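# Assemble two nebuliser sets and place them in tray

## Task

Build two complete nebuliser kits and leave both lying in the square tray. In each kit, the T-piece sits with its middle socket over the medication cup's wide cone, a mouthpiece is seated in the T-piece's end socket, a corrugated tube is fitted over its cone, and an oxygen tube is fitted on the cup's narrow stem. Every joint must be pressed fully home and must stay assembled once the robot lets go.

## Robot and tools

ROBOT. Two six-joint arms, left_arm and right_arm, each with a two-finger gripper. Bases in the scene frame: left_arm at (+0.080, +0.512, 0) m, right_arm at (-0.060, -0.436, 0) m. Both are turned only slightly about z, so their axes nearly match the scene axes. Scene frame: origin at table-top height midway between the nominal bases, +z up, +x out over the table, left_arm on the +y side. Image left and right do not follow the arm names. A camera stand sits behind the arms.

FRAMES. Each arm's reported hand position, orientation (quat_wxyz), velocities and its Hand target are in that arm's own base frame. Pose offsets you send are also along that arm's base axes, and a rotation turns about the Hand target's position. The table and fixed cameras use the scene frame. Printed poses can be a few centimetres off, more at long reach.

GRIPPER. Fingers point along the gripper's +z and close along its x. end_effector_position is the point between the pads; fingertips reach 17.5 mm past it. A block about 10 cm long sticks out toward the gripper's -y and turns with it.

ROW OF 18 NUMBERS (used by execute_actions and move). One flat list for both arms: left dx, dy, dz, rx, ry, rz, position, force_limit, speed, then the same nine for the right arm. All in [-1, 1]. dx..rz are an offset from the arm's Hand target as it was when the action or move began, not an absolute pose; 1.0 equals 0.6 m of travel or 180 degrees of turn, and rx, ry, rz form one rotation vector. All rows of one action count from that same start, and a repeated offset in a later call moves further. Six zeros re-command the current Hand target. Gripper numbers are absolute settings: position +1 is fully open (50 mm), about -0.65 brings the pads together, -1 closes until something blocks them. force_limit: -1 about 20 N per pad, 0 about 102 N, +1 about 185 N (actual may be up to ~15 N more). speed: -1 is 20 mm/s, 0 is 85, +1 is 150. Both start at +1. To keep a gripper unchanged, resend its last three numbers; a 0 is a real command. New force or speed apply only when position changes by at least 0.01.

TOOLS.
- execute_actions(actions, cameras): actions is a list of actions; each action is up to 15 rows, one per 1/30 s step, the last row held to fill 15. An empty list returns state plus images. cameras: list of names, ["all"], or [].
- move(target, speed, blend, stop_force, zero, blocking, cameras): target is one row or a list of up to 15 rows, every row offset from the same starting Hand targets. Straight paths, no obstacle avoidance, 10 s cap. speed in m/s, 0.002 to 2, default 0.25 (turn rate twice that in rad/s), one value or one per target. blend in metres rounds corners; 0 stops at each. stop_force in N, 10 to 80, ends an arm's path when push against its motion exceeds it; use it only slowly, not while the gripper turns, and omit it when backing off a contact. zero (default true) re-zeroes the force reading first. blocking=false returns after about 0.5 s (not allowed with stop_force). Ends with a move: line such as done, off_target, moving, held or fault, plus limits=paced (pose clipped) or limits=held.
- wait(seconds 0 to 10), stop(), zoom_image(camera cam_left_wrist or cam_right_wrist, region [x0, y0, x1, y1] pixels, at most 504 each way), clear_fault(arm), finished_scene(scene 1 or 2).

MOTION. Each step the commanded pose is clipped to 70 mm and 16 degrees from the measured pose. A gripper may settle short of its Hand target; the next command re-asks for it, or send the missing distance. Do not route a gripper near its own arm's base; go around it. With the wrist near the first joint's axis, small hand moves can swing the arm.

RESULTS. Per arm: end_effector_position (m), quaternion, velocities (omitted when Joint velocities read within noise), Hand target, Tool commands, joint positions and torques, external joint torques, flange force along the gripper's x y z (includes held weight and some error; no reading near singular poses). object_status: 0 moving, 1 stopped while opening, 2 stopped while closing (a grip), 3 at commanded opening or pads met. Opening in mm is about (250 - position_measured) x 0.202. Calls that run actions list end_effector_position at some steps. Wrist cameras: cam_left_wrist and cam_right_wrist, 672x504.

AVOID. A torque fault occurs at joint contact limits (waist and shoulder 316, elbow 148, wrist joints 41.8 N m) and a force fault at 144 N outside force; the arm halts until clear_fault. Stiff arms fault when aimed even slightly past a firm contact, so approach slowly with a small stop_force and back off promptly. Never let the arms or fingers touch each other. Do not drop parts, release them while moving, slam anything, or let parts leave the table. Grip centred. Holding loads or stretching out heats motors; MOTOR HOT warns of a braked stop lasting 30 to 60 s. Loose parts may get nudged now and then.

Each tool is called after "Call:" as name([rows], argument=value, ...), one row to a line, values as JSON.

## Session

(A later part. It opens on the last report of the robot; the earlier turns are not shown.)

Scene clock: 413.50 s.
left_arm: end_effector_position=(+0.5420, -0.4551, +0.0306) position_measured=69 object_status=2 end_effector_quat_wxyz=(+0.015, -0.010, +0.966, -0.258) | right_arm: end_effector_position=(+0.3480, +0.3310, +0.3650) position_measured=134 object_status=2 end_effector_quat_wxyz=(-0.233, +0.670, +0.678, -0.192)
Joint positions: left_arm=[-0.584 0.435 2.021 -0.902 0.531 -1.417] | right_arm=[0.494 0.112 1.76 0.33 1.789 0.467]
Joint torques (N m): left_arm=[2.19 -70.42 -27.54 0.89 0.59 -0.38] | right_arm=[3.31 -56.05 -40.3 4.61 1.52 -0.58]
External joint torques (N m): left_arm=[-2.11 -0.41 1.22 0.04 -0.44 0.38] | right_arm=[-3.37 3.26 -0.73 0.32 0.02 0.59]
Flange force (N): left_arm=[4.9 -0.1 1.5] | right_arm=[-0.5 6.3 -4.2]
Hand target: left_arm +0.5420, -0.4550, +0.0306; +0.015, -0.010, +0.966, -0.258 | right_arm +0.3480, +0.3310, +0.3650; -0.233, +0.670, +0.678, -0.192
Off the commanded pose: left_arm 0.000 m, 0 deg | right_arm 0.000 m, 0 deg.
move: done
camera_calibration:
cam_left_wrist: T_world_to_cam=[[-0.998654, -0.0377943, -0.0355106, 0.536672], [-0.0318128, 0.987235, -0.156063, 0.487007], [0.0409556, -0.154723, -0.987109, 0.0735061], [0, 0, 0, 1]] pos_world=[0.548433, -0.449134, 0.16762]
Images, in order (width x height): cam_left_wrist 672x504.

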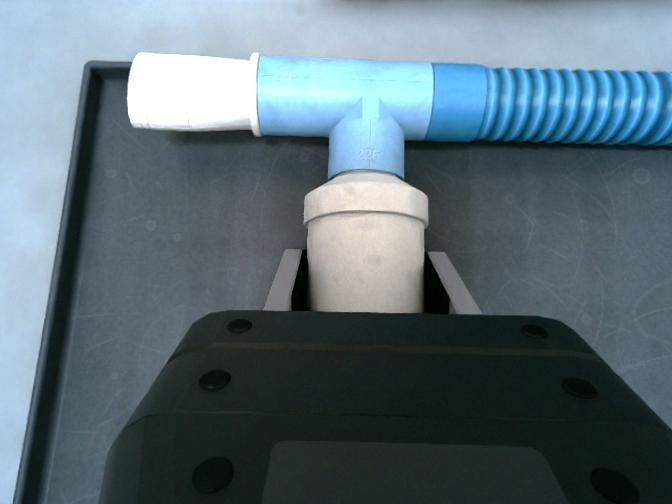

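Call:
move(target=[0.02, 0.0, 0, 0, 0, 0, -1, -0.2, -0.6, 0, 0, 0, 0, 0, 0, -1, 0.2, -0.8], speed=0.05)

Call:
move(target=[0.0, -0.025, 0, 0, 0, 0, -1, -0.2, -0.6, 0, 0, 0, 0, 0, 0, -1, 0.2, -0.8], speed=0.015, stop_force=14, cameras=["cam_left_wrist"])

Scene clock: 415.00 s.
left_arm: end_effector_position=(+0.5540, -0.4550, +0.0306) position_measured=69 object_status=2 end_effector_quat_wxyz=(+0.015, -0.010, +0.966, -0.258) | right_arm: end_effector_position=(+0.3480, +0.3310, +0.3650) position_measured=134 object_status=2 end_effector_quat_wxyz=(-0.233, +0.670, +0.678, -0.192)
Joint positions: left_arm=[-0.573 0.446 2.001 -0.889 0.542 -1.422] | right_arm=[0.494 0.112 1.76 0.33 1.789 0.467]
Joint torques (N m): left_arm=[2.12 -71.52 -27.96 0.86 0.58 -0.4] | right_arm=[3.37 -56.19 -40.34 4.66 1.57 -0.59]
External joint torques (N m): left_arm=[-2.14 -0.89 1.45 0.09 -0.41 0.4] | right_arm=[-3.42 3.3 -0.72 0.27 -0.03 0.59]
Flange force (N): left_arm=[5.7 0.0 0.7] | right_arm=[-0.6 6.5 -4.2]
Hand target: left_arm +0.5540, -0.4550, +0.0306; +0.015, -0.010, +0.966, -0.258 | right_arm +0.3480, +0.3310, +0.3650; -0.233, +0.670, +0.678, -0.192
Off the commanded pose: left_arm 0.000 m, 0 deg | right_arm 0.000 m, 0 deg.
move: done

Scene clock: 416.03 s.
left_arm: end_effector_position=(+0.5540, -0.4621, +0.0306) position_measured=69 object_status=2 end_effector_quat_wxyz=(+0.015, -0.010, +0.966, -0.258) | right_arm: end_effector_position=(+0.3480, +0.3310, +0.3650) position_measured=134 object_status=2 end_effector_quat_wxyz=(-0.233, +0.670, +0.678, -0.192)
Joint positions: left_arm=[-0.583 0.451 1.993 -0.886 0.539 -1.434] | right_arm=[0.494 0.112 1.76 0.33 1.789 0.467]
Joint torques (N m): left_arm=[-6.57 -69.48 -31.59 -1.73 0.36 -1.52] | right_arm=[3.01 -56.19 -40.22 4.6 1.51 -0.62]
External joint torques (N m): left_arm=[6.67 -3.7 4.91 2.7 -0.22 1.52] | right_arm=[-3.07 3.26 -0.91 0.34 0.03 0.63]
Flange force (N): left_arm=[3.7 12.5 -12.9] | right_arm=[0.2 6.2 -4.4]
Hand target: left_arm +0.5540, -0.4621, +0.0306; +0.015, -0.010, +0.966, -0.258 (not the last commanded pose) | right_arm +0.3480, +0.3310, +0.3650; -0.233, +0.670, +0.678, -0.192
Off the commanded pose: left_arm 0.008 m, 0 deg | right_arm 0.000 m, 0 deg.
move: contact (left_arm)
camera_calibration:
cam_left_wrist: T_world_to_cam=[[-0.99865, -0.0378112, -0.0356089, 0.548398], [-0.0318141, 0.987234, -0.156066, 0.4943], [0.0410554, -0.154722, -0.987105, 0.0718756], [0, 0, 0, 1]] pos_world=[0.560432, -0.456134, 0.16762]
Images, in order (width x height): cam_left_wrist 672x504.

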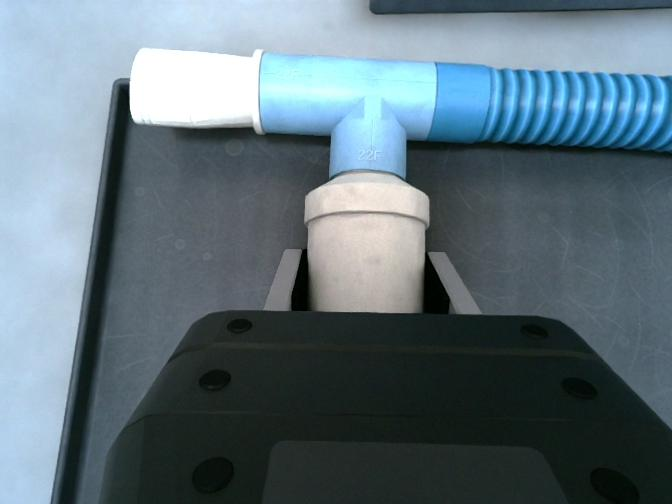

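Call:
move(target=[0.0, -0.015, -0.0025, 0, 0, 0, -1, -0.2, -0.6, 0, 0, 0, 0, 0, 0, -1, 0.2, -0.8], speed=0.01, stop_force=30, cameras=["cam_left_wrist"])

Scene clock: 418.20 s.
left_arm: end_effector_position=(+0.5540, -0.4711, +0.0291) position_measured=69 object_status=2 end_effector_quat_wxyz=(+0.015, -0.010, +0.966, -0.258) | right_arm: end_effector_position=(+0.3480, +0.3310, +0.3650) position_measured=134 object_status=2 end_effector_quat_wxyz=(-0.233, +0.670, +0.678, -0.192)
Joint positions: left_arm=[-0.594 0.458 1.985 -0.885 0.534 -1.445] | right_arm=[0.494 0.112 1.76 0.33 1.789 0.467]
Joint torques (N m): left_arm=[-2.13 -48.98 -15.98 2.81 -0.59 -0.23] | right_arm=[3.43 -56.33 -40.34 4.58 1.52 -0.65]
External joint torques (N m): left_arm=[2.35 -25.45 -10.89 -1.82 0.71 0.23] | right_arm=[-3.53 3.72 -0.65 0.34 0.02 0.65]
Flange force (N): left_arm=[4.3 -10.1 -34.4] | right_arm=[-0.3 7.0 -4.3]
Hand target: left_arm +0.5540, -0.4711, +0.0291; +0.015, -0.010, +0.966, -0.258 | right_arm +0.3480, +0.3310, +0.3650; -0.233, +0.670, +0.678, -0.192
Off the commanded pose: left_arm 0.000 m, 0 deg | right_arm 0.000 m, 0 deg.
move: done
camera_calibration:
cam_left_wrist: T_world_to_cam=[[-0.99865, -0.0378112, -0.0356089, 0.548004], [-0.0318141, 0.987234, -0.156066, 0.502951], [0.0410554, -0.154722, -0.987105, 0.0690024], [0, 0, 0, 1]] pos_world=[0.560432, -0.465134, 0.16612]
Images, in order (width x height): cam_left_wrist 672x504.

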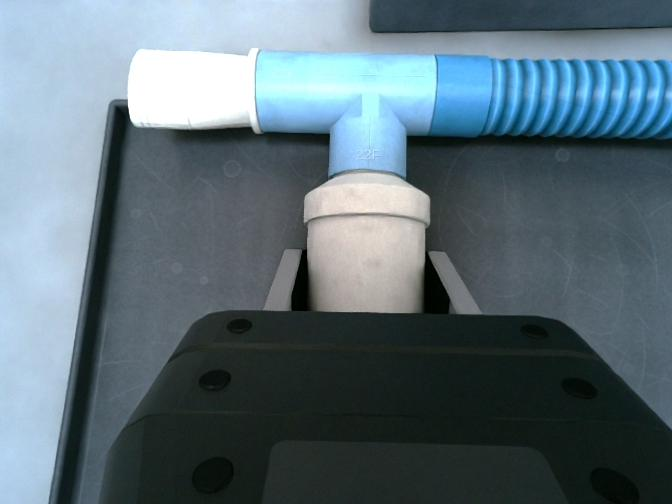

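Call:
move(target=[0.0, 0.0217, 0.0025, 0, 0, 0, -1, -0.2, -0.6, 0, 0, 0, 0, 0, 0, -1, 0.2, -0.8], speed=0.03, cameras=["cam_left_wrist"])

Scene clock: 421.50 s.
left_arm: end_effector_position=(+0.5540, -0.4580, +0.0306) position_measured=69 object_status=2 end_effector_quat_wxyz=(+0.015, -0.010, +0.966, -0.258) | right_arm: end_effector_position=(+0.3480, +0.3310, +0.3650) position_measured=134 object_status=2 end_effector_quat_wxyz=(-0.233, +0.670, +0.678, -0.192)
Joint positions: left_arm=[-0.577 0.448 1.998 -0.888 0.541 -1.427] | right_arm=[0.494 0.112 1.76 0.33 1.789 0.467]
Joint torques (N m): left_arm=[2.29 -72.52 -28.21 0.86 0.56 -0.44] | right_arm=[3.1 -56.16 -40.4 4.64 1.52 -0.66]
External joint torques (N m): left_arm=[-1.98 -0.06 1.58 0.12 -0.42 0.44] | right_arm=[-3.09 3.09 -0.69 0.3 0.03 0.66]
Flange force (N): left_arm=[5.0 0.6 1.8] | right_arm=[-0.2 5.8 -4.0]
Hand target: left_arm +0.5540, -0.4580, +0.0306; +0.015, -0.010, +0.966, -0.258 | right_arm +0.3480, +0.3310, +0.3650; -0.233, +0.670, +0.678, -0.192
Off the commanded pose: left_arm 0.000 m, 0 deg | right_arm 0.000 m, 0 deg.
move: done
camera_calibration:
cam_left_wrist: T_world_to_cam=[[-0.99865, -0.0378084, -0.0356132, 0.548551], [-0.0318148, 0.98725, -0.155968, 0.490342], [0.0410561, -0.154625, -0.98712, 0.0725405], [0, 0, 0, 1]] pos_world=[0.560432, -0.452134, 0.16762]
Images, in order (width x height): cam_left_wrist 672x504.

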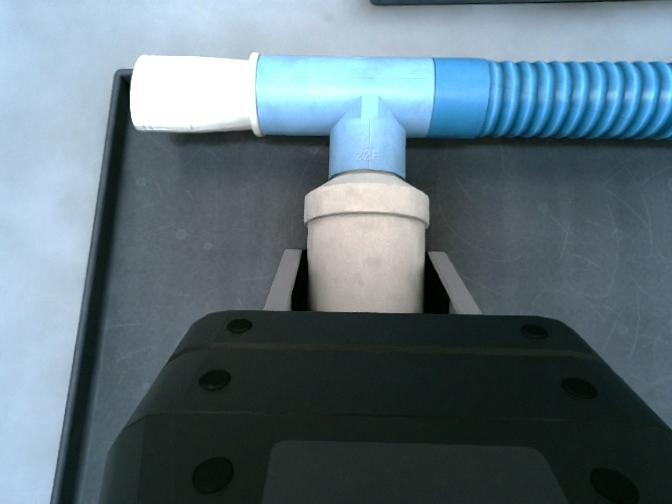

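Call:
move(target=[0.0, 0, 0, 0, 0, 0, 1, -0.2, -0.6, 0, 0, 0, 0, 0, 0, -1, 0.2, -0.8])

Call:
move([
  [0.0, 0.0667, 0.1155, 0, 0, 0, 1, -0.2, -0.6, 0, 0, 0, 0, 0, 0, -1, 0.2, -0.8],
  [-0.1, 0.30, 0.35, 0, 0, 0, 1, -0.2, -0.6, 0, 0, 0, 0, 0, 0, -1, 0.2, -0.8],
  [-0.2277, 0.684, 0.634, -0.0689, 0, 0, 1, -0.2, -0.6, 0, 0, 0, 0, 0, 0, -1, 0.2, -0.8],
], speed=[0.1, 0.25, 0.3], blend=0.03, cameras=["cam_left_wrist"])

Scene clock: 422.47 s.
left_arm: end_effector_position=(+0.5540, -0.4580, +0.0306) position_measured=3 object_status=3 end_effector_quat_wxyz=(+0.015, -0.010, +0.966, -0.258) | right_arm: end_effector_position=(+0.3480, +0.3310, +0.3650) position_measured=134 object_status=2 end_effector_quat_wxyz=(-0.233, +0.670, +0.678, -0.192)
Joint positions: left_arm=[-0.577 0.448 1.998 -0.888 0.541 -1.427] | right_arm=[0.494 0.112 1.76 0.33 1.789 0.467]
Joint torques (N m): left_arm=[2.47 -71.77 -27.94 0.93 0.58 -0.36] | right_arm=[2.94 -55.57 -40.28 4.6 1.51 -0.58]
External joint torques (N m): left_arm=[-2.06 -1.56 1.17 0.05 -0.44 0.36] | right_arm=[-2.87 2.71 -0.79 0.34 0.03 0.59]
Flange force (N): left_arm=[5.9 -0.3 -0.3] | right_arm=[-0.1 5.3 -3.9]
Hand target: left_arm +0.5540, -0.4580, +0.0306; +0.015, -0.010, +0.966, -0.258 | right_arm +0.3480, +0.3310, +0.3650; -0.233, +0.670, +0.678, -0.192
Off the commanded pose: left_arm 0.000 m, 0 deg | right_arm 0.000 m, 0 deg.
move: done

Scene clock: 425.47 s.
left_arm: end_effector_position=(+0.4174, -0.0477, +0.4110) position_measured=3 object_status=3 end_effector_quat_wxyz=(+0.014, -0.011, +0.932, -0.361) | right_arm: end_effector_position=(+0.3480, +0.3310, +0.3650) position_measured=134 object_status=2 end_effector_quat_wxyz=(-0.233, +0.670, +0.678, -0.192)
Joint positions: left_arm=[0.268 -0.178 1.996 -0.719 1.531 -1.219] | right_arm=[0.494 0.112 1.76 0.33 1.789 0.467]
Joint torques (N m): left_arm=[2.76 -22.98 -43.37 1.15 1.1 -0.43] | right_arm=[3.53 -55.86 -40.4 4.6 1.54 -0.63]
External joint torques (N m): left_arm=[-2.76 0.49 1.62 0.04 -0.43 0.42] | right_arm=[-3.61 3.03 -0.64 0.33 0.01 0.64]
Flange force (N): left_arm=[-0.3 -2.2 7.2] | right_arm=[-1.0 6.1 -4.1]
Hand target: left_arm +0.4174, -0.0476, +0.4110; +0.014, -0.012, +0.932, -0.361 | right_arm +0.3480, +0.3310, +0.3650; -0.233, +0.670, +0.678, -0.192
Off the commanded pose: left_arm 0.000 m, 0 deg | right_arm 0.000 m, 0 deg.
move: done
camera_calibration:
cam_left_wrist: T_world_to_cam=[[-0.998653, -0.0444859, -0.0266946, 0.437217], [-0.0317138, 0.930663, -0.364502, 0.223129], [0.0410588, -0.363164, -0.93082, 0.483993], [0, 0, 0, 1]] pos_world=[0.423832, -0.0124391, 0.543513]
Images, in order (width x height): cam_left_wrist 672x504.

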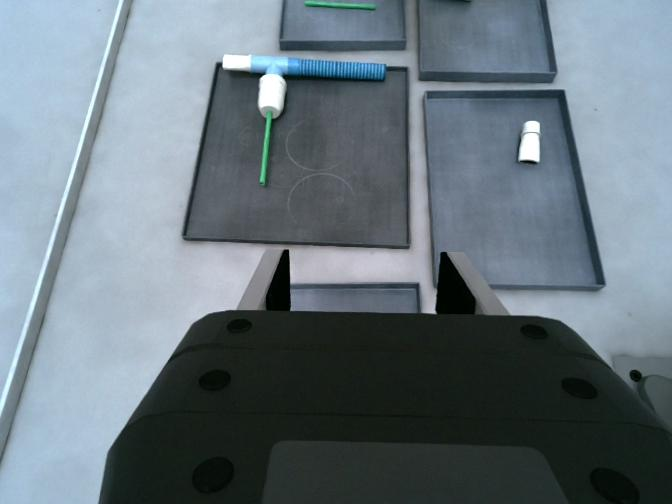

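Call:
move(target=[0, 0, 0, 0, 0, 0, 1, -0.2, -0.6, 0.4333, 0.5533, -0.3917, -0.0444, 0, 0, -1, 0.2, -0.8], speed=0.3, cameras=["cam_left_wrist", "cam_right_wrist"])

Scene clock: 428.47 s.
left_arm: end_effector_position=(+0.4174, -0.0476, +0.4110) position_measured=3 object_status=3 end_effector_quat_wxyz=(+0.014, -0.012, +0.932, -0.361) | right_arm: end_effector_position=(+0.6080, +0.6630, +0.1301) position_measured=134 object_status=2 end_effector_quat_wxyz=(-0.186, +0.684, +0.663, -0.239)
Joint positions: left_arm=[0.268 -0.178 1.996 -0.718 1.531 -1.219] | right_arm=[0.688 0.925 0.934 0.33 1.805 0.71]
Joint torques (N m): left_arm=[1.99 -23.1 -43.47 1.11 1.08 -0.42] | right_arm=[2.91 -129.6 -40.48 4.61 1.47 -0.58]
External joint torques (N m): left_arm=[-1.92 0.17 1.64 0.09 -0.41 0.42] | right_arm=[-3.05 2.66 -0.84 0.36 0.07 0.58]
Flange force (N): left_arm=[0.7 -1.0 5.9] | right_arm=[4.1 6.6 -4.4]
Hand target: left_arm +0.4174, -0.0476, +0.4110; +0.014, -0.012, +0.932, -0.361 | right_arm +0.6080, +0.6630, +0.1300; -0.186, +0.684, +0.663, -0.239
Off the commanded pose: left_arm 0.000 m, 0 deg | right_arm 0.000 m, 0 deg.
move: done
camera_calibration:
cam_left_wrist: T_world_to_cam=[[-0.99865, -0.0445789, -0.0266586, 0.437195], [-0.0318189, 0.930705, -0.364383, 0.22311], [0.0410551, -0.363043, -0.930868, 0.484022], [0, 0, 0, 1]] pos_world=[0.423832, -0.0124394, 0.543512]
cam_right_wrist: T_world_to_cam=[[-0.00291772, 0.997108, -0.0759407, -0.643504], [0.969313, -0.0158472, -0.245317, -0.532545], [-0.245811, -0.0743261, -0.966464, 0.455889], [0, 0, 0, 1]] pos_world=[0.626388, 0.667088, 0.261089]

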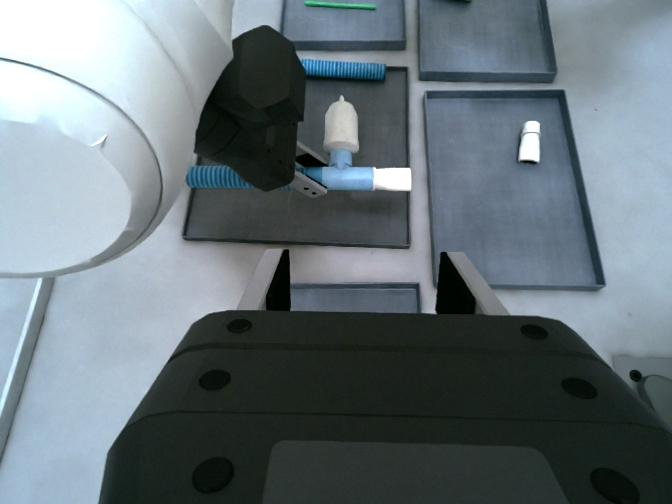

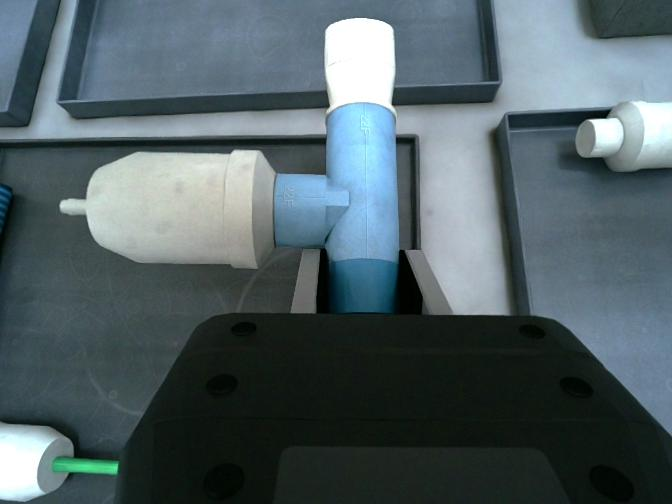

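Call:
move(target=[0, 0, 0, 0, 0, 0, 1, -0.2, -0.6, 0, 0.005, -0.13, 0, 0, 0, -1, 0.2, -0.8], speed=0.12, cameras=["cam_left_wrist", "cam_right_wrist"])

Scene clock: 430.00 s.
left_arm: end_effector_position=(+0.4174, -0.0476, +0.4110) position_measured=3 object_status=3 end_effector_quat_wxyz=(+0.014, -0.012, +0.932, -0.361) | right_arm: end_effector_position=(+0.6080, +0.6659, +0.0518) position_measured=134 object_status=2 end_effector_quat_wxyz=(-0.186, +0.684, +0.663, -0.239)
Joint positions: left_arm=[0.268 -0.178 1.996 -0.718 1.531 -1.219] | right_arm=[0.69 0.979 0.975 0.325 1.713 0.681]
Joint torques (N m): left_arm=[2.19 -22.76 -43.41 1.17 1.11 -0.42] | right_arm=[3.05 -133.11 -39.2 4.45 1.59 -0.66]
External joint torques (N m): left_arm=[-2.22 0.51 1.72 0.03 -0.44 0.42] | right_arm=[-3.2 4.2 -0.81 0.37 -0.03 0.66]
Flange force (N): left_arm=[0.1 -1.3 6.5] | right_arm=[5.6 9.0 -3.9]
Hand target: left_arm +0.4174, -0.0476, +0.4110; +0.014, -0.012, +0.932, -0.361 | right_arm +0.6080, +0.6660, +0.0520; -0.186, +0.684, +0.663, -0.239
Off the commanded pose: left_arm 0.000 m, 0 deg | right_arm 0.000 m, 0 deg.
move: done
camera_calibration:
cam_left_wrist: T_world_to_cam=[[-0.99865, -0.0445789, -0.0266586, 0.437195], [-0.0318189, 0.930705, -0.364383, 0.22311], [0.0410551, -0.363043, -0.930868, 0.484022], [0, 0, 0, 1]] pos_world=[0.423832, -0.0124394, 0.543512]
cam_right_wrist: T_world_to_cam=[[-0.00292589, 0.997084, -0.0762532, -0.652372], [0.969237, -0.0159393, -0.245612, -0.551568], [-0.246111, -0.074626, -0.966364, 0.38071], [0, 0, 0, 1]] pos_world=[0.626388, 0.670089, 0.182688]

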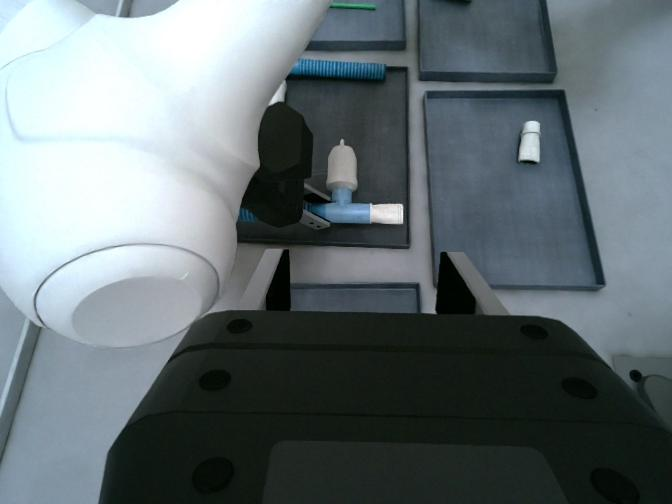

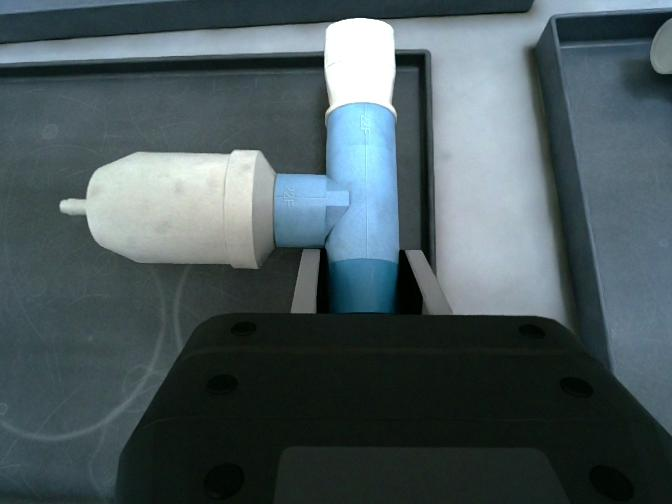

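Call:
move(target=[0, 0, 0, 0, 0, 0, 1, -0.2, -0.6, 0, 0, -0.0408, 0, 0, 0, -1, 0.2, -0.8], speed=0.015, stop_force=12, cameras=["cam_left_wrist", "cam_right_wrist"])

Scene clock: 432.43 s.
left_arm: end_effector_position=(+0.4174, -0.0476, +0.4110) position_measured=3 object_status=3 end_effector_quat_wxyz=(+0.014, -0.012, +0.932, -0.361) | right_arm: end_effector_position=(+0.6081, +0.6660, +0.0278) position_measured=134 object_status=2 end_effector_quat_wxyz=(-0.186, +0.684, +0.663, -0.239)
Joint positions: left_arm=[0.268 -0.178 1.996 -0.718 1.531 -1.219] | right_arm=[0.69 0.997 0.985 0.324 1.686 0.671]
Joint torques (N m): left_arm=[2.17 -22.79 -43.4 1.17 1.1 -0.4] | right_arm=[4.66 -118.07 -32.22 3.36 -1.15 -0.93]
External joint torques (N m): left_arm=[-2.15 0.64 1.96 0.03 -0.43 0.4] | right_arm=[-4.62 -11.58 -7.4 1.41 2.72 0.92]
Flange force (N): left_arm=[0.2 -0.9 6.7] | right_arm=[3.3 -0.1 -19.0]
Hand target: left_arm +0.4174, -0.0476, +0.4110; +0.014, -0.012, +0.932, -0.361 | right_arm +0.6081, +0.6660, +0.0278; -0.186, +0.684, +0.663, -0.239
Off the commanded pose: left_arm 0.000 m, 0 deg | right_arm 0.000 m, 0 deg.
move: contact (right_arm)
camera_calibration:
cam_left_wrist: T_world_to_cam=[[-0.99865, -0.0445789, -0.0266586, 0.437195], [-0.0318189, 0.930705, -0.364383, 0.22311], [0.0410551, -0.363043, -0.930868, 0.484022], [0, 0, 0, 1]] pos_world=[0.423832, -0.0124394, 0.543512]
cam_right_wrist: T_world_to_cam=[[-0.0029011, 0.997116, -0.075842, -0.654403], [0.969289, -0.0158463, -0.245413, -0.557684], [-0.245907, -0.0742248, -0.966447, 0.357167], [0, 0, 0, 1]] pos_world=[0.626488, 0.670188, 0.158689]

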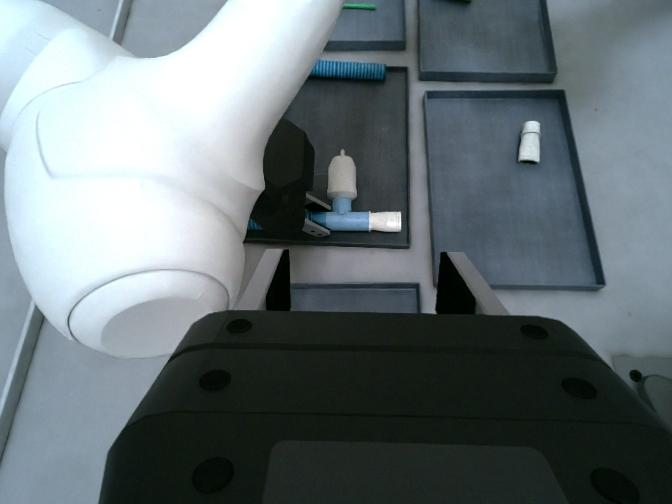

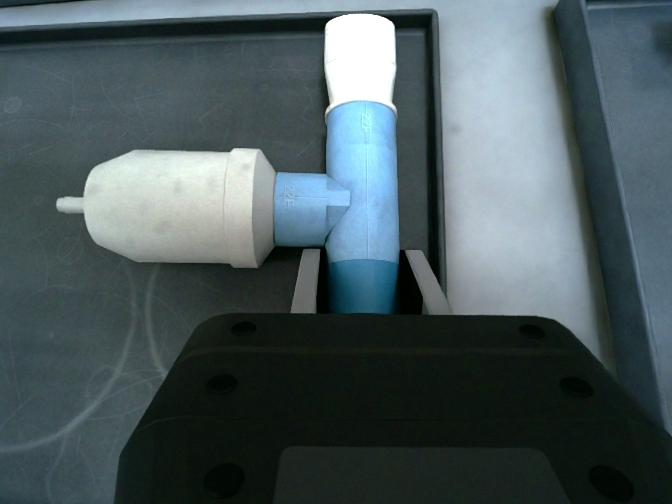

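Call:
move(target=[0, 0, 0, 0, 0, 0, 1, -0.2, -0.6, 0, 0, 0.0008, 0, 0, 0, -1, 0.2, -0.8], speed=0.01)

Call:
move(target=[0, 0, 0, 0, 0, 0, 1, -0.2, -0.6, 0, 0, 0, 0, 0, 0, 0.27, 0.2, -0.95], cameras=["cam_left_wrist", "cam_right_wrist"])

Scene clock: 433.43 s.
left_arm: end_effector_position=(+0.4174, -0.0476, +0.4110) position_measured=3 object_status=3 end_effector_quat_wxyz=(+0.014, -0.012, +0.932, -0.361) | right_arm: end_effector_position=(+0.6080, +0.6660, +0.0281) position_measured=134 object_status=2 end_effector_quat_wxyz=(-0.186, +0.684, +0.663, -0.239)
Joint positions: left_arm=[0.268 -0.178 1.996 -0.718 1.531 -1.219] | right_arm=[0.69 0.997 0.985 0.324 1.687 0.671]
Joint torques (N m): left_arm=[2.1 -22.95 -43.4 1.12 1.12 -0.39] | right_arm=[3.19 -123.05 -34.75 3.61 -0.74 -0.89]
External joint torques (N m): left_arm=[-2.12 0.14 1.66 0.07 -0.43 0.39] | right_arm=[-3.27 -6.19 -4.69 1.14 2.32 0.89]
Flange force (N): left_arm=[0.7 -1.4 6.3] | right_arm=[4.2 2.0 -13.5]
Hand target: left_arm +0.4174, -0.0476, +0.4110; +0.014, -0.012, +0.932, -0.361 | right_arm +0.6081, +0.6660, +0.0283; -0.186, +0.684, +0.663, -0.239
Off the commanded pose: left_arm 0.000 m, 0 deg | right_arm 0.000 m, 0 deg.
move: done

Scene clock: 433.93 s.
left_arm: end_effector_position=(+0.4174, -0.0476, +0.4110) position_measured=3 object_status=3 end_effector_quat_wxyz=(+0.014, -0.012, +0.932, -0.361) | right_arm: end_effector_position=(+0.6080, +0.6660, +0.0282) position_measured=112 object_status=3 end_effector_quat_wxyz=(-0.186, +0.684, +0.663, -0.239)
Joint positions: left_arm=[0.268 -0.178 1.996 -0.718 1.531 -1.219] | right_arm=[0.69 0.997 0.985 0.324 1.687 0.671]
Joint torques (N m): left_arm=[2.23 -22.81 -43.42 1.13 1.14 -0.4] | right_arm=[2.76 -133.45 -38.55 4.4 1.49 -0.63]
External joint torques (N m): left_arm=[-2.26 0.13 1.6 0.06 -0.46 0.4] | right_arm=[-2.59 4.13 -0.96 0.36 0.08 0.63]
Flange force (N): left_arm=[0.5 -1.7 6.5] | right_arm=[6.3 9.0 -3.9]
Hand target: left_arm +0.4174, -0.0476, +0.4110; +0.014, -0.012, +0.932, -0.361 | right_arm +0.6081, +0.6660, +0.0283; -0.186, +0.684, +0.663, -0.239
Off the commanded pose: left_arm 0.000 m, 0 deg | right_arm 0.000 m, 0 deg.
move: done
camera_calibration:
cam_left_wrist: T_world_to_cam=[[-0.99865, -0.0445789, -0.0266586, 0.437195], [-0.0318189, 0.930705, -0.364383, 0.22311], [0.0410551, -0.363043, -0.930868, 0.484022], [0, 0, 0, 1]] pos_world=[0.423832, -0.0124394, 0.543512]
cam_right_wrist: T_world_to_cam=[[-0.00292544, 0.997108, -0.0759384, -0.654329], [0.969289, -0.0158464, -0.245412, -0.557561], [-0.245905, -0.0743242, -0.96644, 0.357715], [0, 0, 0, 1]] pos_world=[0.626488, 0.670188, 0.159189]

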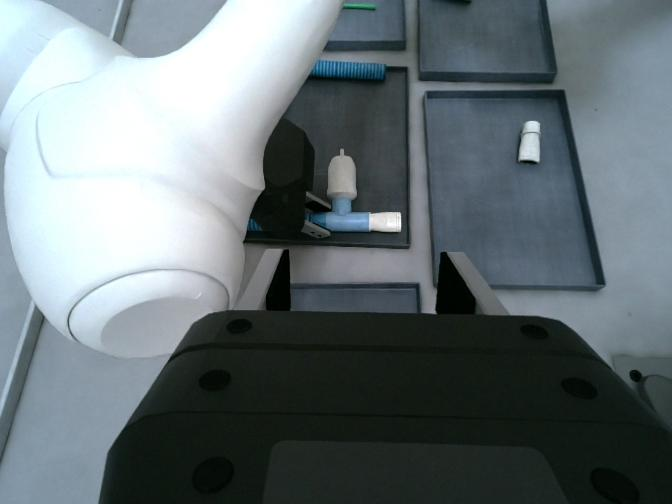

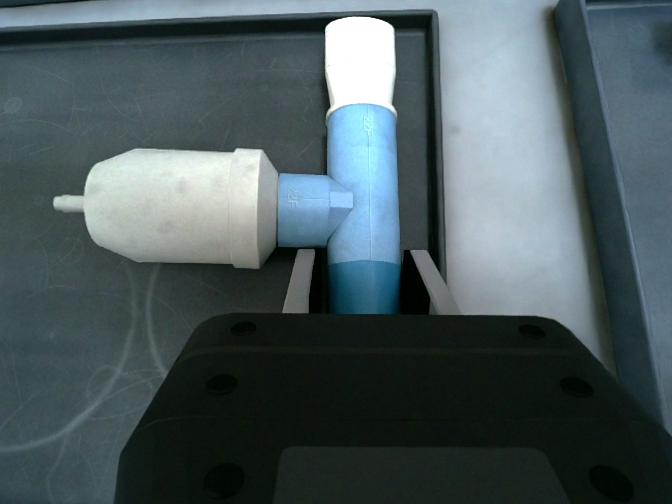

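Call:
move([
  [0, 0, 0, 0, 0, 0, 1, -0.2, -0.6, 0.115, 0.0125, 0.1633, 0, 0, 0, 0.27, 0.2, -0.95],
  [0, 0, 0, 0, 0, 0, 1, -0.2, -0.6, 0.0198, -0.2433, 0.3695, 0.0218, -0.0218, -0.4996, 0.27, 0.2, -0.95],
  [0, 0, 0, 0, 0, 0, 1, -0.2, -0.6, 0.0732, -0.4433, 0.2028, 0, -0.0436, -0.999, 0.27, 0.2, -0.95],
], speed=[0.1, 0.35, 0.35], blend=[0.01, 0.03, 0], cameras=["cam_left_wrist", "cam_right_wrist"])

Scene clock: 443.37 s.
left_arm: end_effector_position=(+0.4174, -0.0476, +0.4110) position_measured=3 object_status=3 end_effector_quat_wxyz=(+0.014, -0.012, +0.932, -0.361) | right_arm: end_effector_position=(+0.6520, +0.4001, +0.1500) position_measured=112 object_status=3 end_effector_quat_wxyz=(-0.210, +0.673, -0.676, +0.215)
Joint positions: left_arm=[0.268 -0.178 1.996 -0.718 1.531 -1.219] | right_arm=[0.637 0.322 1.932 -0.786 0.514 4.406]
Joint torques (N m): left_arm=[2.2 -22.77 -43.57 1.16 1.1 -0.41] | right_arm=[3.01 -70.66 -32.88 1.33 -0.53 -0.59]
External joint torques (N m): left_arm=[-2.17 0.33 1.93 0.04 -0.43 0.41] | right_arm=[-3.03 2.95 -0.96 0.23 -0.01 0.59]
Flange force (N): left_arm=[0.7 -1.2 6.7] | right_arm=[-0.4 -3.3 6.7]
Hand target: left_arm +0.4174, -0.0476, +0.4110; +0.014, -0.012, +0.932, -0.361 | right_arm +0.6520, +0.4001, +0.1499; -0.210, +0.673, -0.676, +0.215
Off the commanded pose: left_arm 0.000 m, 0 deg | right_arm 0.000 m, 0 deg.
move: done
camera_calibration:
cam_left_wrist: T_world_to_cam=[[-0.99865, -0.0445789, -0.0266586, 0.437195], [-0.0318189, 0.930705, -0.364383, 0.22311], [0.0410551, -0.363043, -0.930868, 0.484022], [0, 0, 0, 1]] pos_world=[0.423832, -0.0124394, 0.543512]
cam_right_wrist: T_world_to_cam=[[0.00303668, -0.999932, 0.0112402, 0.402256], [-0.969289, -0.00570732, -0.245859, 0.685518], [0.245906, -0.0101485, -0.96924, 0.1205], [0, 0, 0, 1]] pos_world=[0.633612, 0.407364, 0.280813]

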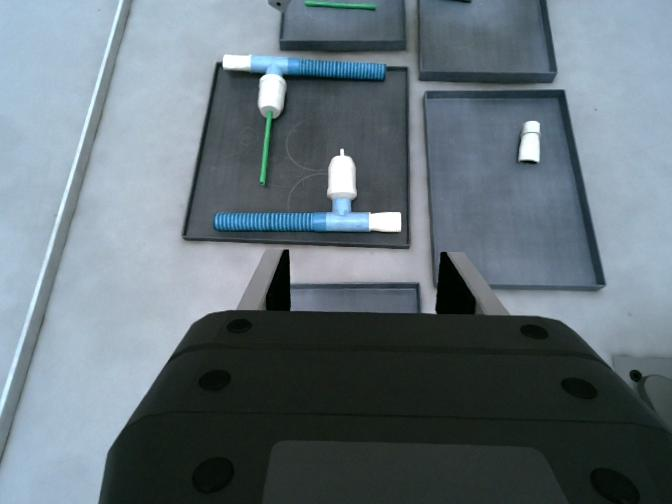

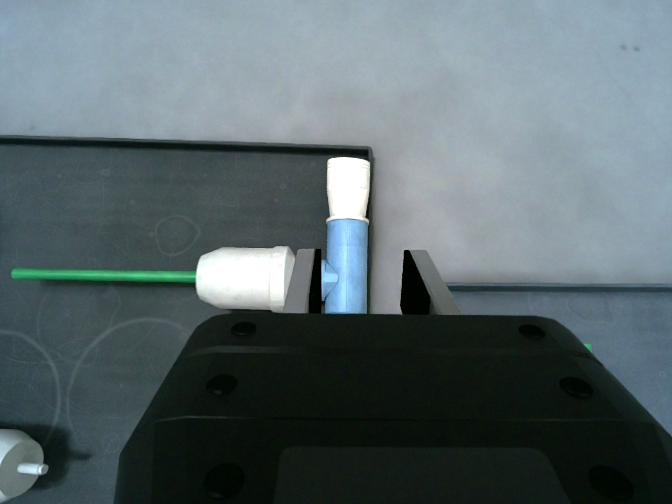

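Call:
move([
  [0.1377, -0.3873, -0.285, 0.0133, 0, 0, 1, -0.2, -0.6, -0.0867, -0.1167, 0.1667, 0, 0, 0, 0.406, 0.2, -0.8],
  [0.2285, -0.5857, -0.5192, 0.0133, 0, 0, 1, -0.2, -0.6, -0.0867, -0.1167, 0.1667, 0, 0, 0, 0.406, 0.2, -0.8],
], speed=[0.25, 0.15], blend=[0.03, 0], cameras=["cam_left_wrist"])

Scene clock: 448.03 s.
left_arm: end_effector_position=(+0.5545, -0.3991, +0.0995) position_measured=3 object_status=3 end_effector_quat_wxyz=(+0.014, -0.011, +0.940, -0.341) | right_arm: end_effector_position=(+0.5999, +0.3300, +0.2499) position_measured=92 object_status=3 end_effector_quat_wxyz=(-0.210, +0.673, -0.676, +0.215)
Joint positions: left_arm=[-0.431 0.343 2.063 -1.095 0.694 -1.163] | right_arm=[0.591 0.1 1.998 -0.607 0.609 4.164]
Joint torques (N m): left_arm=[2.05 -62.91 -29.01 0.13 1.16 -0.4] | right_arm=[3.29 -51.72 -37.58 2.01 -0.94 -0.6]
External joint torques (N m): left_arm=[-2.16 -0.83 1.09 0.01 -0.41 0.4] | right_arm=[-3.26 2.5 -0.87 0.22 -0.01 0.6]
Flange force (N): left_arm=[5.0 -1.0 1.9] | right_arm=[0.8 -4.4 5.7]
Hand target: left_arm +0.5545, -0.3991, +0.0995; +0.014, -0.011, +0.940, -0.341 | right_arm +0.6000, +0.3300, +0.2500; -0.210, +0.673, -0.676, +0.215
Off the commanded pose: left_arm 0.000 m, 0 deg | right_arm 0.000 m, 0 deg.
move: done
camera_calibration:
cam_left_wrist: T_world_to_cam=[[-0.99865, -0.0434249, -0.0284987, 0.550785], [-0.0318171, 0.945115, -0.325184, 0.442882], [0.0410556, -0.323839, -0.945221, 0.0779452], [0, 0, 0, 1]] pos_world=[0.560932, -0.369415, 0.23339]
Images, in order (width x height): cam_left_wrist 672x504.

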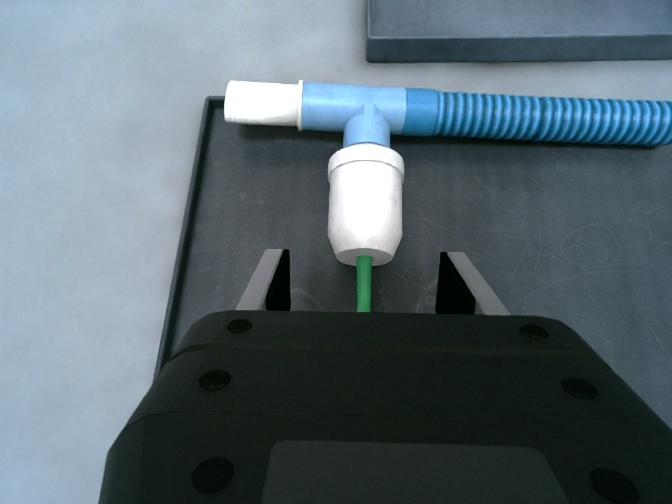

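Call:
move(target=[-0.0003, -0.0998, -0.115, 0, 0, -0.0139, 1, -0.2, -0.6, 0, 0, 0, 0, 0, 0, 0.406, 0.2, -0.8], speed=0.06, cameras=["cam_left_wrist"])

Scene clock: 450.87 s.
left_arm: end_effector_position=(+0.5543, -0.4589, +0.0305) position_measured=3 object_status=3 end_effector_quat_wxyz=(+0.006, +0.009, +0.940, -0.342) | right_arm: end_effector_position=(+0.5999, +0.3300, +0.2499) position_measured=92 object_status=3 end_effector_quat_wxyz=(-0.210, +0.673, -0.676, +0.215)
Joint positions: left_arm=[-0.514 0.476 2.032 -1.233 0.631 -1.027] | right_arm=[0.591 0.1 1.998 -0.607 0.609 4.164]
Joint torques (N m): left_arm=[2.64 -71.68 -24.95 -0.3 1.41 -0.4] | right_arm=[3.16 -51.69 -37.53 2.05 -0.96 -0.62]
External joint torques (N m): left_arm=[-2.41 -1.28 1.27 0.14 -0.42 0.4] | right_arm=[-3.18 2.66 -0.87 0.18 0.01 0.62]
Flange force (N): left_arm=[5.9 -1.5 0.6] | right_arm=[0.4 -4.3 5.9]
Hand target: left_arm +0.5543, -0.4589, +0.0305; +0.006, +0.009, +0.940, -0.342 | right_arm +0.6000, +0.3300, +0.2500; -0.210, +0.673, -0.676, +0.215
Off the commanded pose: left_arm 0.000 m, 0 deg | right_arm 0.000 m, 0 deg.
move: done
camera_calibration:
cam_left_wrist: T_world_to_cam=[[-0.999595, 0.000249985, -0.028474, 0.566664], [0.00950011, 0.945596, -0.325204, 0.45436], [0.0268436, -0.325343, -0.945215, 0.00052407], [0, 0, 0, 1]] pos_world=[0.562104, -0.429612, 0.16439]
Images, in order (width x height): cam_left_wrist 672x504.

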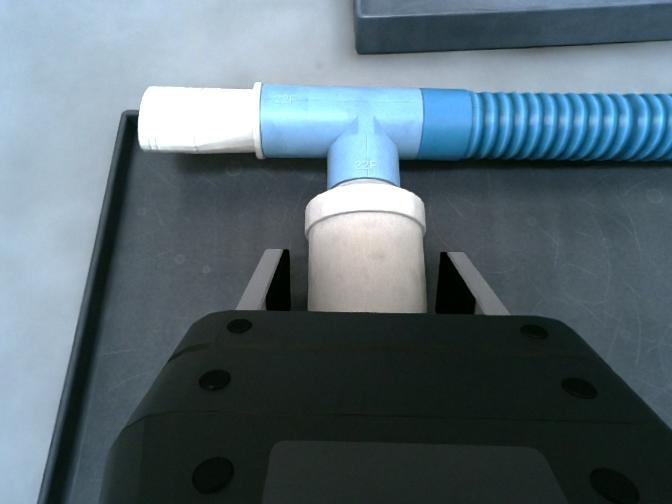

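Call:
move(target=[0, 0, 0, 0, 0, 0, -1, -0.2, -0.6, 0, 0, 0, 0, 0, 0, 0.406, 0.2, -0.8])

Call:
move(target=[0.0, 0.03, 0, 0, 0, 0, -1, -0.2, -0.6, 0, 0, 0, 0, 0, 0, 0.406, 0.2, -0.8], speed=0.05, cameras=["cam_left_wrist", "cam_right_wrist"])

Scene clock: 451.60 s.
left_arm: end_effector_position=(+0.5543, -0.4589, +0.0305) position_measured=69 object_status=2 end_effector_quat_wxyz=(+0.006, +0.009, +0.940, -0.342) | right_arm: end_effector_position=(+0.5999, +0.3300, +0.2499) position_measured=92 object_status=3 end_effector_quat_wxyz=(-0.210, +0.673, -0.676, +0.215)
Joint positions: left_arm=[-0.514 0.476 2.032 -1.233 0.631 -1.027] | right_arm=[0.591 0.1 1.998 -0.607 0.609 4.164]
Joint torques (N m): left_arm=[2.17 -71.58 -25 -0.22 1.4 -0.38] | right_arm=[3.38 -52.32 -37.39 2 -0.95 -0.55]
External joint torques (N m): left_arm=[-2.15 -1.77 0.99 0.03 -0.4 0.38] | right_arm=[-3.34 3.21 -1.07 0.23 0 0.56]
Flange force (N): left_arm=[5.8 -1.7 0.0] | right_arm=[0.1 -5.3 6.7]
Hand target: left_arm +0.5543, -0.4589, +0.0305; +0.006, +0.009, +0.940, -0.342 | right_arm +0.6000, +0.3300, +0.2500; -0.210, +0.673, -0.676, +0.215
Off the commanded pose: left_arm 0.000 m, 0 deg | right_arm 0.000 m, 0 deg.
move: done

Scene clock: 452.30 s.
left_arm: end_effector_position=(+0.5543, -0.4409, +0.0305) position_measured=69 object_status=2 end_effector_quat_wxyz=(+0.006, +0.009, +0.940, -0.342) | right_arm: end_effector_position=(+0.5999, +0.3300, +0.2499) position_measured=92 object_status=3 end_effector_quat_wxyz=(-0.210, +0.673, -0.676, +0.215)
Joint positions: left_arm=[-0.488 0.468 2.047 -1.228 0.643 -1.007] | right_arm=[0.591 0.1 1.998 -0.607 0.609 4.164]
Joint torques (N m): left_arm=[2.24 -71.09 -24.83 -0.27 1.54 -0.43] | right_arm=[2.89 -52.06 -37.55 2.03 -0.98 -0.6]
External joint torques (N m): left_arm=[-2.05 -0.39 1.47 0.1 -0.51 0.43] | right_arm=[-2.96 3.16 -0.9 0.19 0.03 0.6]
Flange force (N): left_arm=[5.3 -0.4 1.8] | right_arm=[-0.4 -4.5 6.4]
Hand target: left_arm +0.5543, -0.4409, +0.0305; +0.006, +0.009, +0.940, -0.342 | right_arm +0.6000, +0.3300, +0.2500; -0.210, +0.673, -0.676, +0.215
Off the commanded pose: left_arm 0.000 m, 0 deg | right_arm 0.000 m, 0 deg.
move: done
camera_calibration:
cam_left_wrist: T_world_to_cam=[[-0.999595, 0.000249985, -0.028474, 0.566659], [0.00950011, 0.945596, -0.325204, 0.437339], [0.0268436, -0.325343, -0.945215, 0.00638024], [0, 0, 0, 1]] pos_world=[0.562104, -0.411612, 0.16439]
cam_right_wrist: T_world_to_cam=[[0.00311004, -0.999931, 0.0113618, 0.331205], [-0.969289, -0.00580832, -0.245858, 0.659239], [0.245906, -0.0102483, -0.969239, 0.229559], [0, 0, 0, 1]] pos_world=[0.581512, 0.337364, 0.380813]

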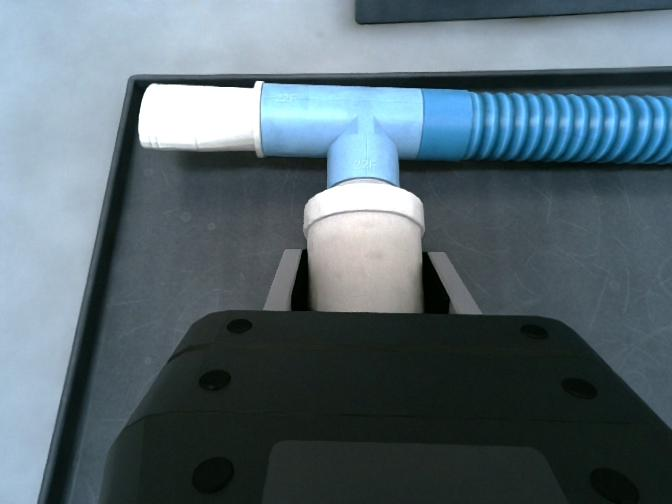

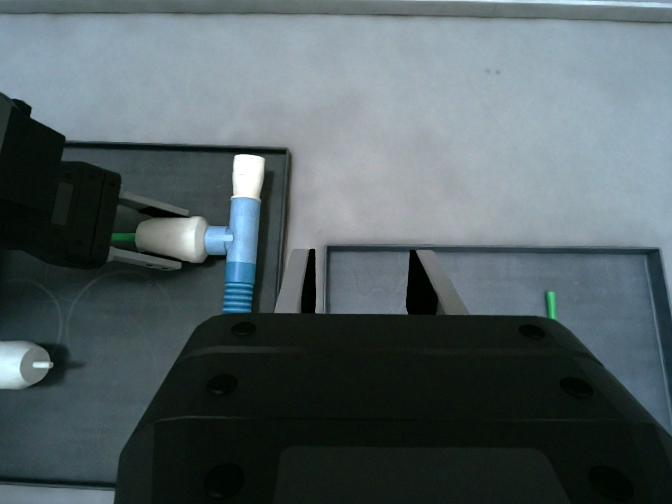

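Call:
move(target=[0, 0, 0, 0, 0, 0, -1, -0.2, -0.6, 0.09, 0.15, -0.25, 0, 0, -0.0139, 0.406, 0.2, -0.8], speed=0.12, cameras=["cam_left_wrist", "cam_right_wrist"])

Scene clock: 454.63 s.
left_arm: end_effector_position=(+0.5543, -0.4409, +0.0305) position_measured=69 object_status=2 end_effector_quat_wxyz=(+0.006, +0.009, +0.940, -0.342) | right_arm: end_effector_position=(+0.6540, +0.4201, +0.1000) position_measured=92 object_status=3 end_effector_quat_wxyz=(-0.205, +0.658, -0.690, +0.220)
Joint positions: left_arm=[-0.488 0.468 2.047 -1.228 0.643 -1.007] | right_arm=[0.669 0.404 1.926 -0.905 0.506 4.6]
Joint torques (N m): left_arm=[2.37 -70.93 -24.89 -0.21 1.52 -0.41] | right_arm=[3.37 -76.36 -30.41 0.92 -0.22 -0.6]
External joint torques (N m): left_arm=[-1.99 -0.92 1.32 0.04 -0.5 0.41] | right_arm=[-3.42 3.42 -0.73 0.17 0.02 0.6]
Flange force (N): left_arm=[5.5 -0.8 1.1] | right_arm=[-0.3 -2.6 7.8]
Hand target: left_arm +0.5543, -0.4409, +0.0305; +0.006, +0.009, +0.940, -0.342 | right_arm +0.6540, +0.4200, +0.1000; -0.205, +0.658, -0.690, +0.220
Off the commanded pose: left_arm 0.000 m, 0 deg | right_arm 0.000 m, 0 deg.
move: done
camera_calibration:
cam_left_wrist: T_world_to_cam=[[-0.999595, 0.000249985, -0.028474, 0.566659], [0.00950011, 0.945596, -0.325204, 0.437339], [0.0268436, -0.325343, -0.945215, 0.00638024], [0, 0, 0, 1]] pos_world=[0.562104, -0.411612, 0.16439]
cam_right_wrist: T_world_to_cam=[[-0.040591, -0.999112, 0.0112978, 0.450955], [-0.968609, 0.0365714, -0.245884, 0.657037], [0.245253, -0.0209238, -0.969233, 0.0767129], [0, 0, 0, 1]] pos_world=[0.635903, 0.428131, 0.230813]

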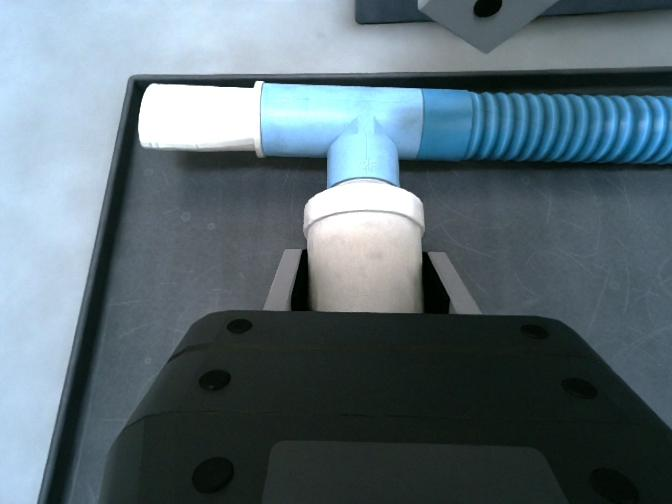

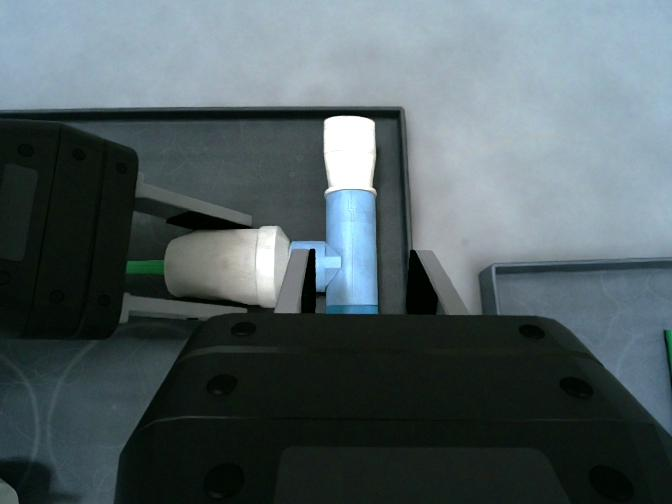

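Call:
move(target=[0, 0, 0, 0, 0, 0, -1, -0.2, -0.6, -0.01, 0, -0.1222, 0, 0, 0, 0.406, 0.2, -0.8], speed=0.05, cameras=["cam_left_wrist", "cam_right_wrist"])

Scene clock: 458.03 s.
left_arm: end_effector_position=(+0.5543, -0.4409, +0.0305) position_measured=69 object_status=2 end_effector_quat_wxyz=(+0.006, +0.009, +0.940, -0.342) | right_arm: end_effector_position=(+0.6480, +0.4200, +0.0266) position_measured=92 object_status=3 end_effector_quat_wxyz=(-0.205, +0.658, -0.690, +0.220)
Joint positions: left_arm=[-0.488 0.468 2.047 -1.228 0.643 -1.007] | right_arm=[0.675 0.492 1.969 -1.123 0.44 4.849]
Joint torques (N m): left_arm=[2.36 -71 -24.93 -0.23 1.47 -0.46] | right_arm=[3.08 -79.95 -25.18 0.31 0.22 -0.63]
External joint torques (N m): left_arm=[-2.37 -0.88 1.6 0.05 -0.43 0.46] | right_arm=[-3.04 3.37 -0.88 0.13 0.04 0.63]
Flange force (N): left_arm=[6.2 -0.9 1.4] | right_arm=[-0.2 -1.3 8.4]
Hand target: left_arm +0.5543, -0.4409, +0.0305; +0.006, +0.009, +0.940, -0.342 | right_arm +0.6480, +0.4200, +0.0266; -0.205, +0.658, -0.690, +0.220
Off the commanded pose: left_arm 0.000 m, 0 deg | right_arm 0.000 m, 0 deg.
move: done
camera_calibration:
cam_left_wrist: T_world_to_cam=[[-0.999595, 0.000249985, -0.028474, 0.566659], [0.00950011, 0.945596, -0.325204, 0.437339], [0.0268436, -0.325343, -0.945215, 0.00638024], [0, 0, 0, 1]] pos_world=[0.562104, -0.411612, 0.16439]
cam_right_wrist: T_world_to_cam=[[-0.0405917, -0.999112, 0.0113017, 0.451541], [-0.968633, 0.0365731, -0.24579, 0.633177], [0.245158, -0.0209243, -0.969257, 0.00710594], [0, 0, 0, 1]] pos_world=[0.629903, 0.428131, 0.157413]

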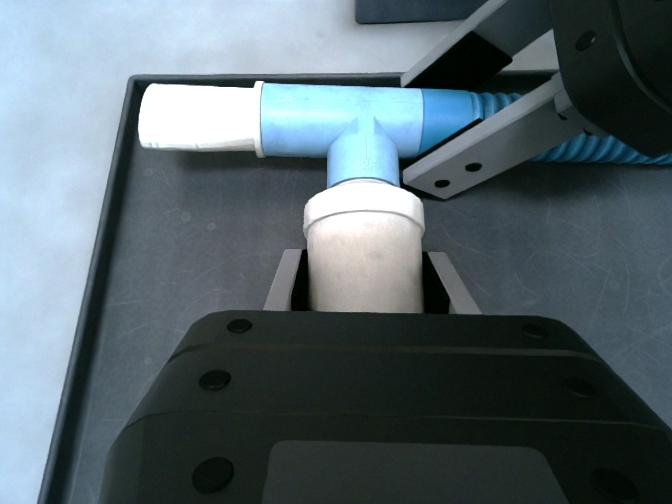

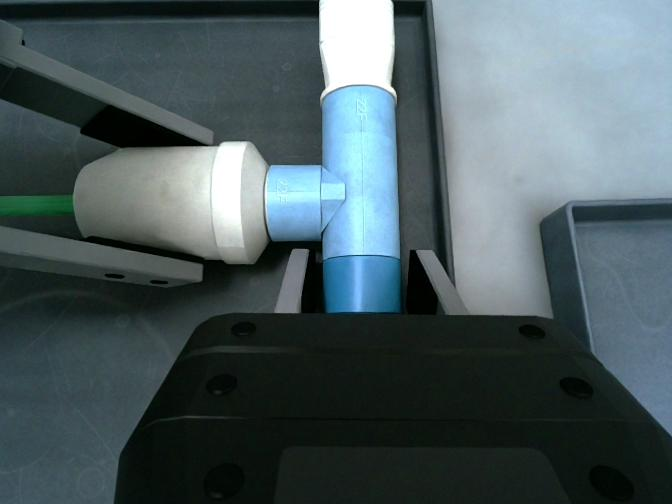

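Call:
move(target=[0, 0, 0, 0, 0, 0, -1, -0.2, -0.6, 0, 0, 0, 0, 0, 0, -1, 0.2, -0.8])

Call:
zoom_image(camera="cam_right_wrist", region=[180, 100, 420, 300])

Scene clock: 459.00 s.
left_arm: end_effector_position=(+0.5543, -0.4409, +0.0305) position_measured=69 object_status=2 end_effector_quat_wxyz=(+0.006, +0.009, +0.940, -0.342) | right_arm: end_effector_position=(+0.6479, +0.4202, +0.0266) position_measured=133 object_status=2 end_effector_quat_wxyz=(-0.205, +0.658, -0.690, +0.220)
Joint positions: left_arm=[-0.488 0.468 2.047 -1.228 0.643 -1.007] | right_arm=[0.675 0.492 1.969 -1.123 0.439 4.849]
Joint torques (N m): left_arm=[9.46 -70.98 -22.41 0.84 -0.26 -0.47] | right_arm=[-3.54 -78.22 -18.97 0.84 3.74 -0.45]
External joint torques (N m): left_arm=[-9.39 -1.09 -1.13 -1.02 1.31 0.47] | right_arm=[3.66 1.71 -7.09 -0.4 -3.49 0.45]
Flange force (N): left_arm=[7.2 -9.6 9.0] | right_arm=[-11.5 -3.1 8.6]
Hand target: left_arm +0.5543, -0.4409, +0.0305; +0.006, +0.009, +0.940, -0.342 | right_arm +0.6480, +0.4200, +0.0266; -0.205, +0.658, -0.690, +0.220
Off the commanded pose: left_arm 0.000 m, 0 deg | right_arm 0.000 m, 0 deg.
move: done

Scaled by 2.100 from the camera's 672x504 image, which has a finer 960x720 frame.
This view is cut from an older image: the scene may have changed since it was taken.

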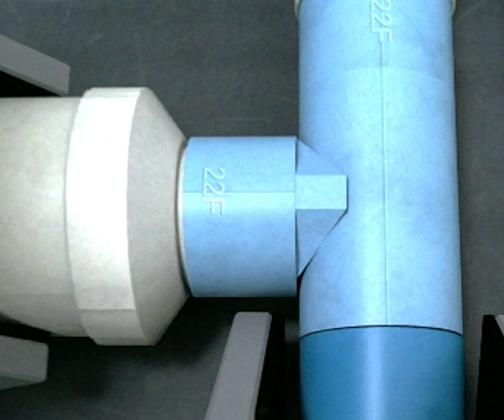

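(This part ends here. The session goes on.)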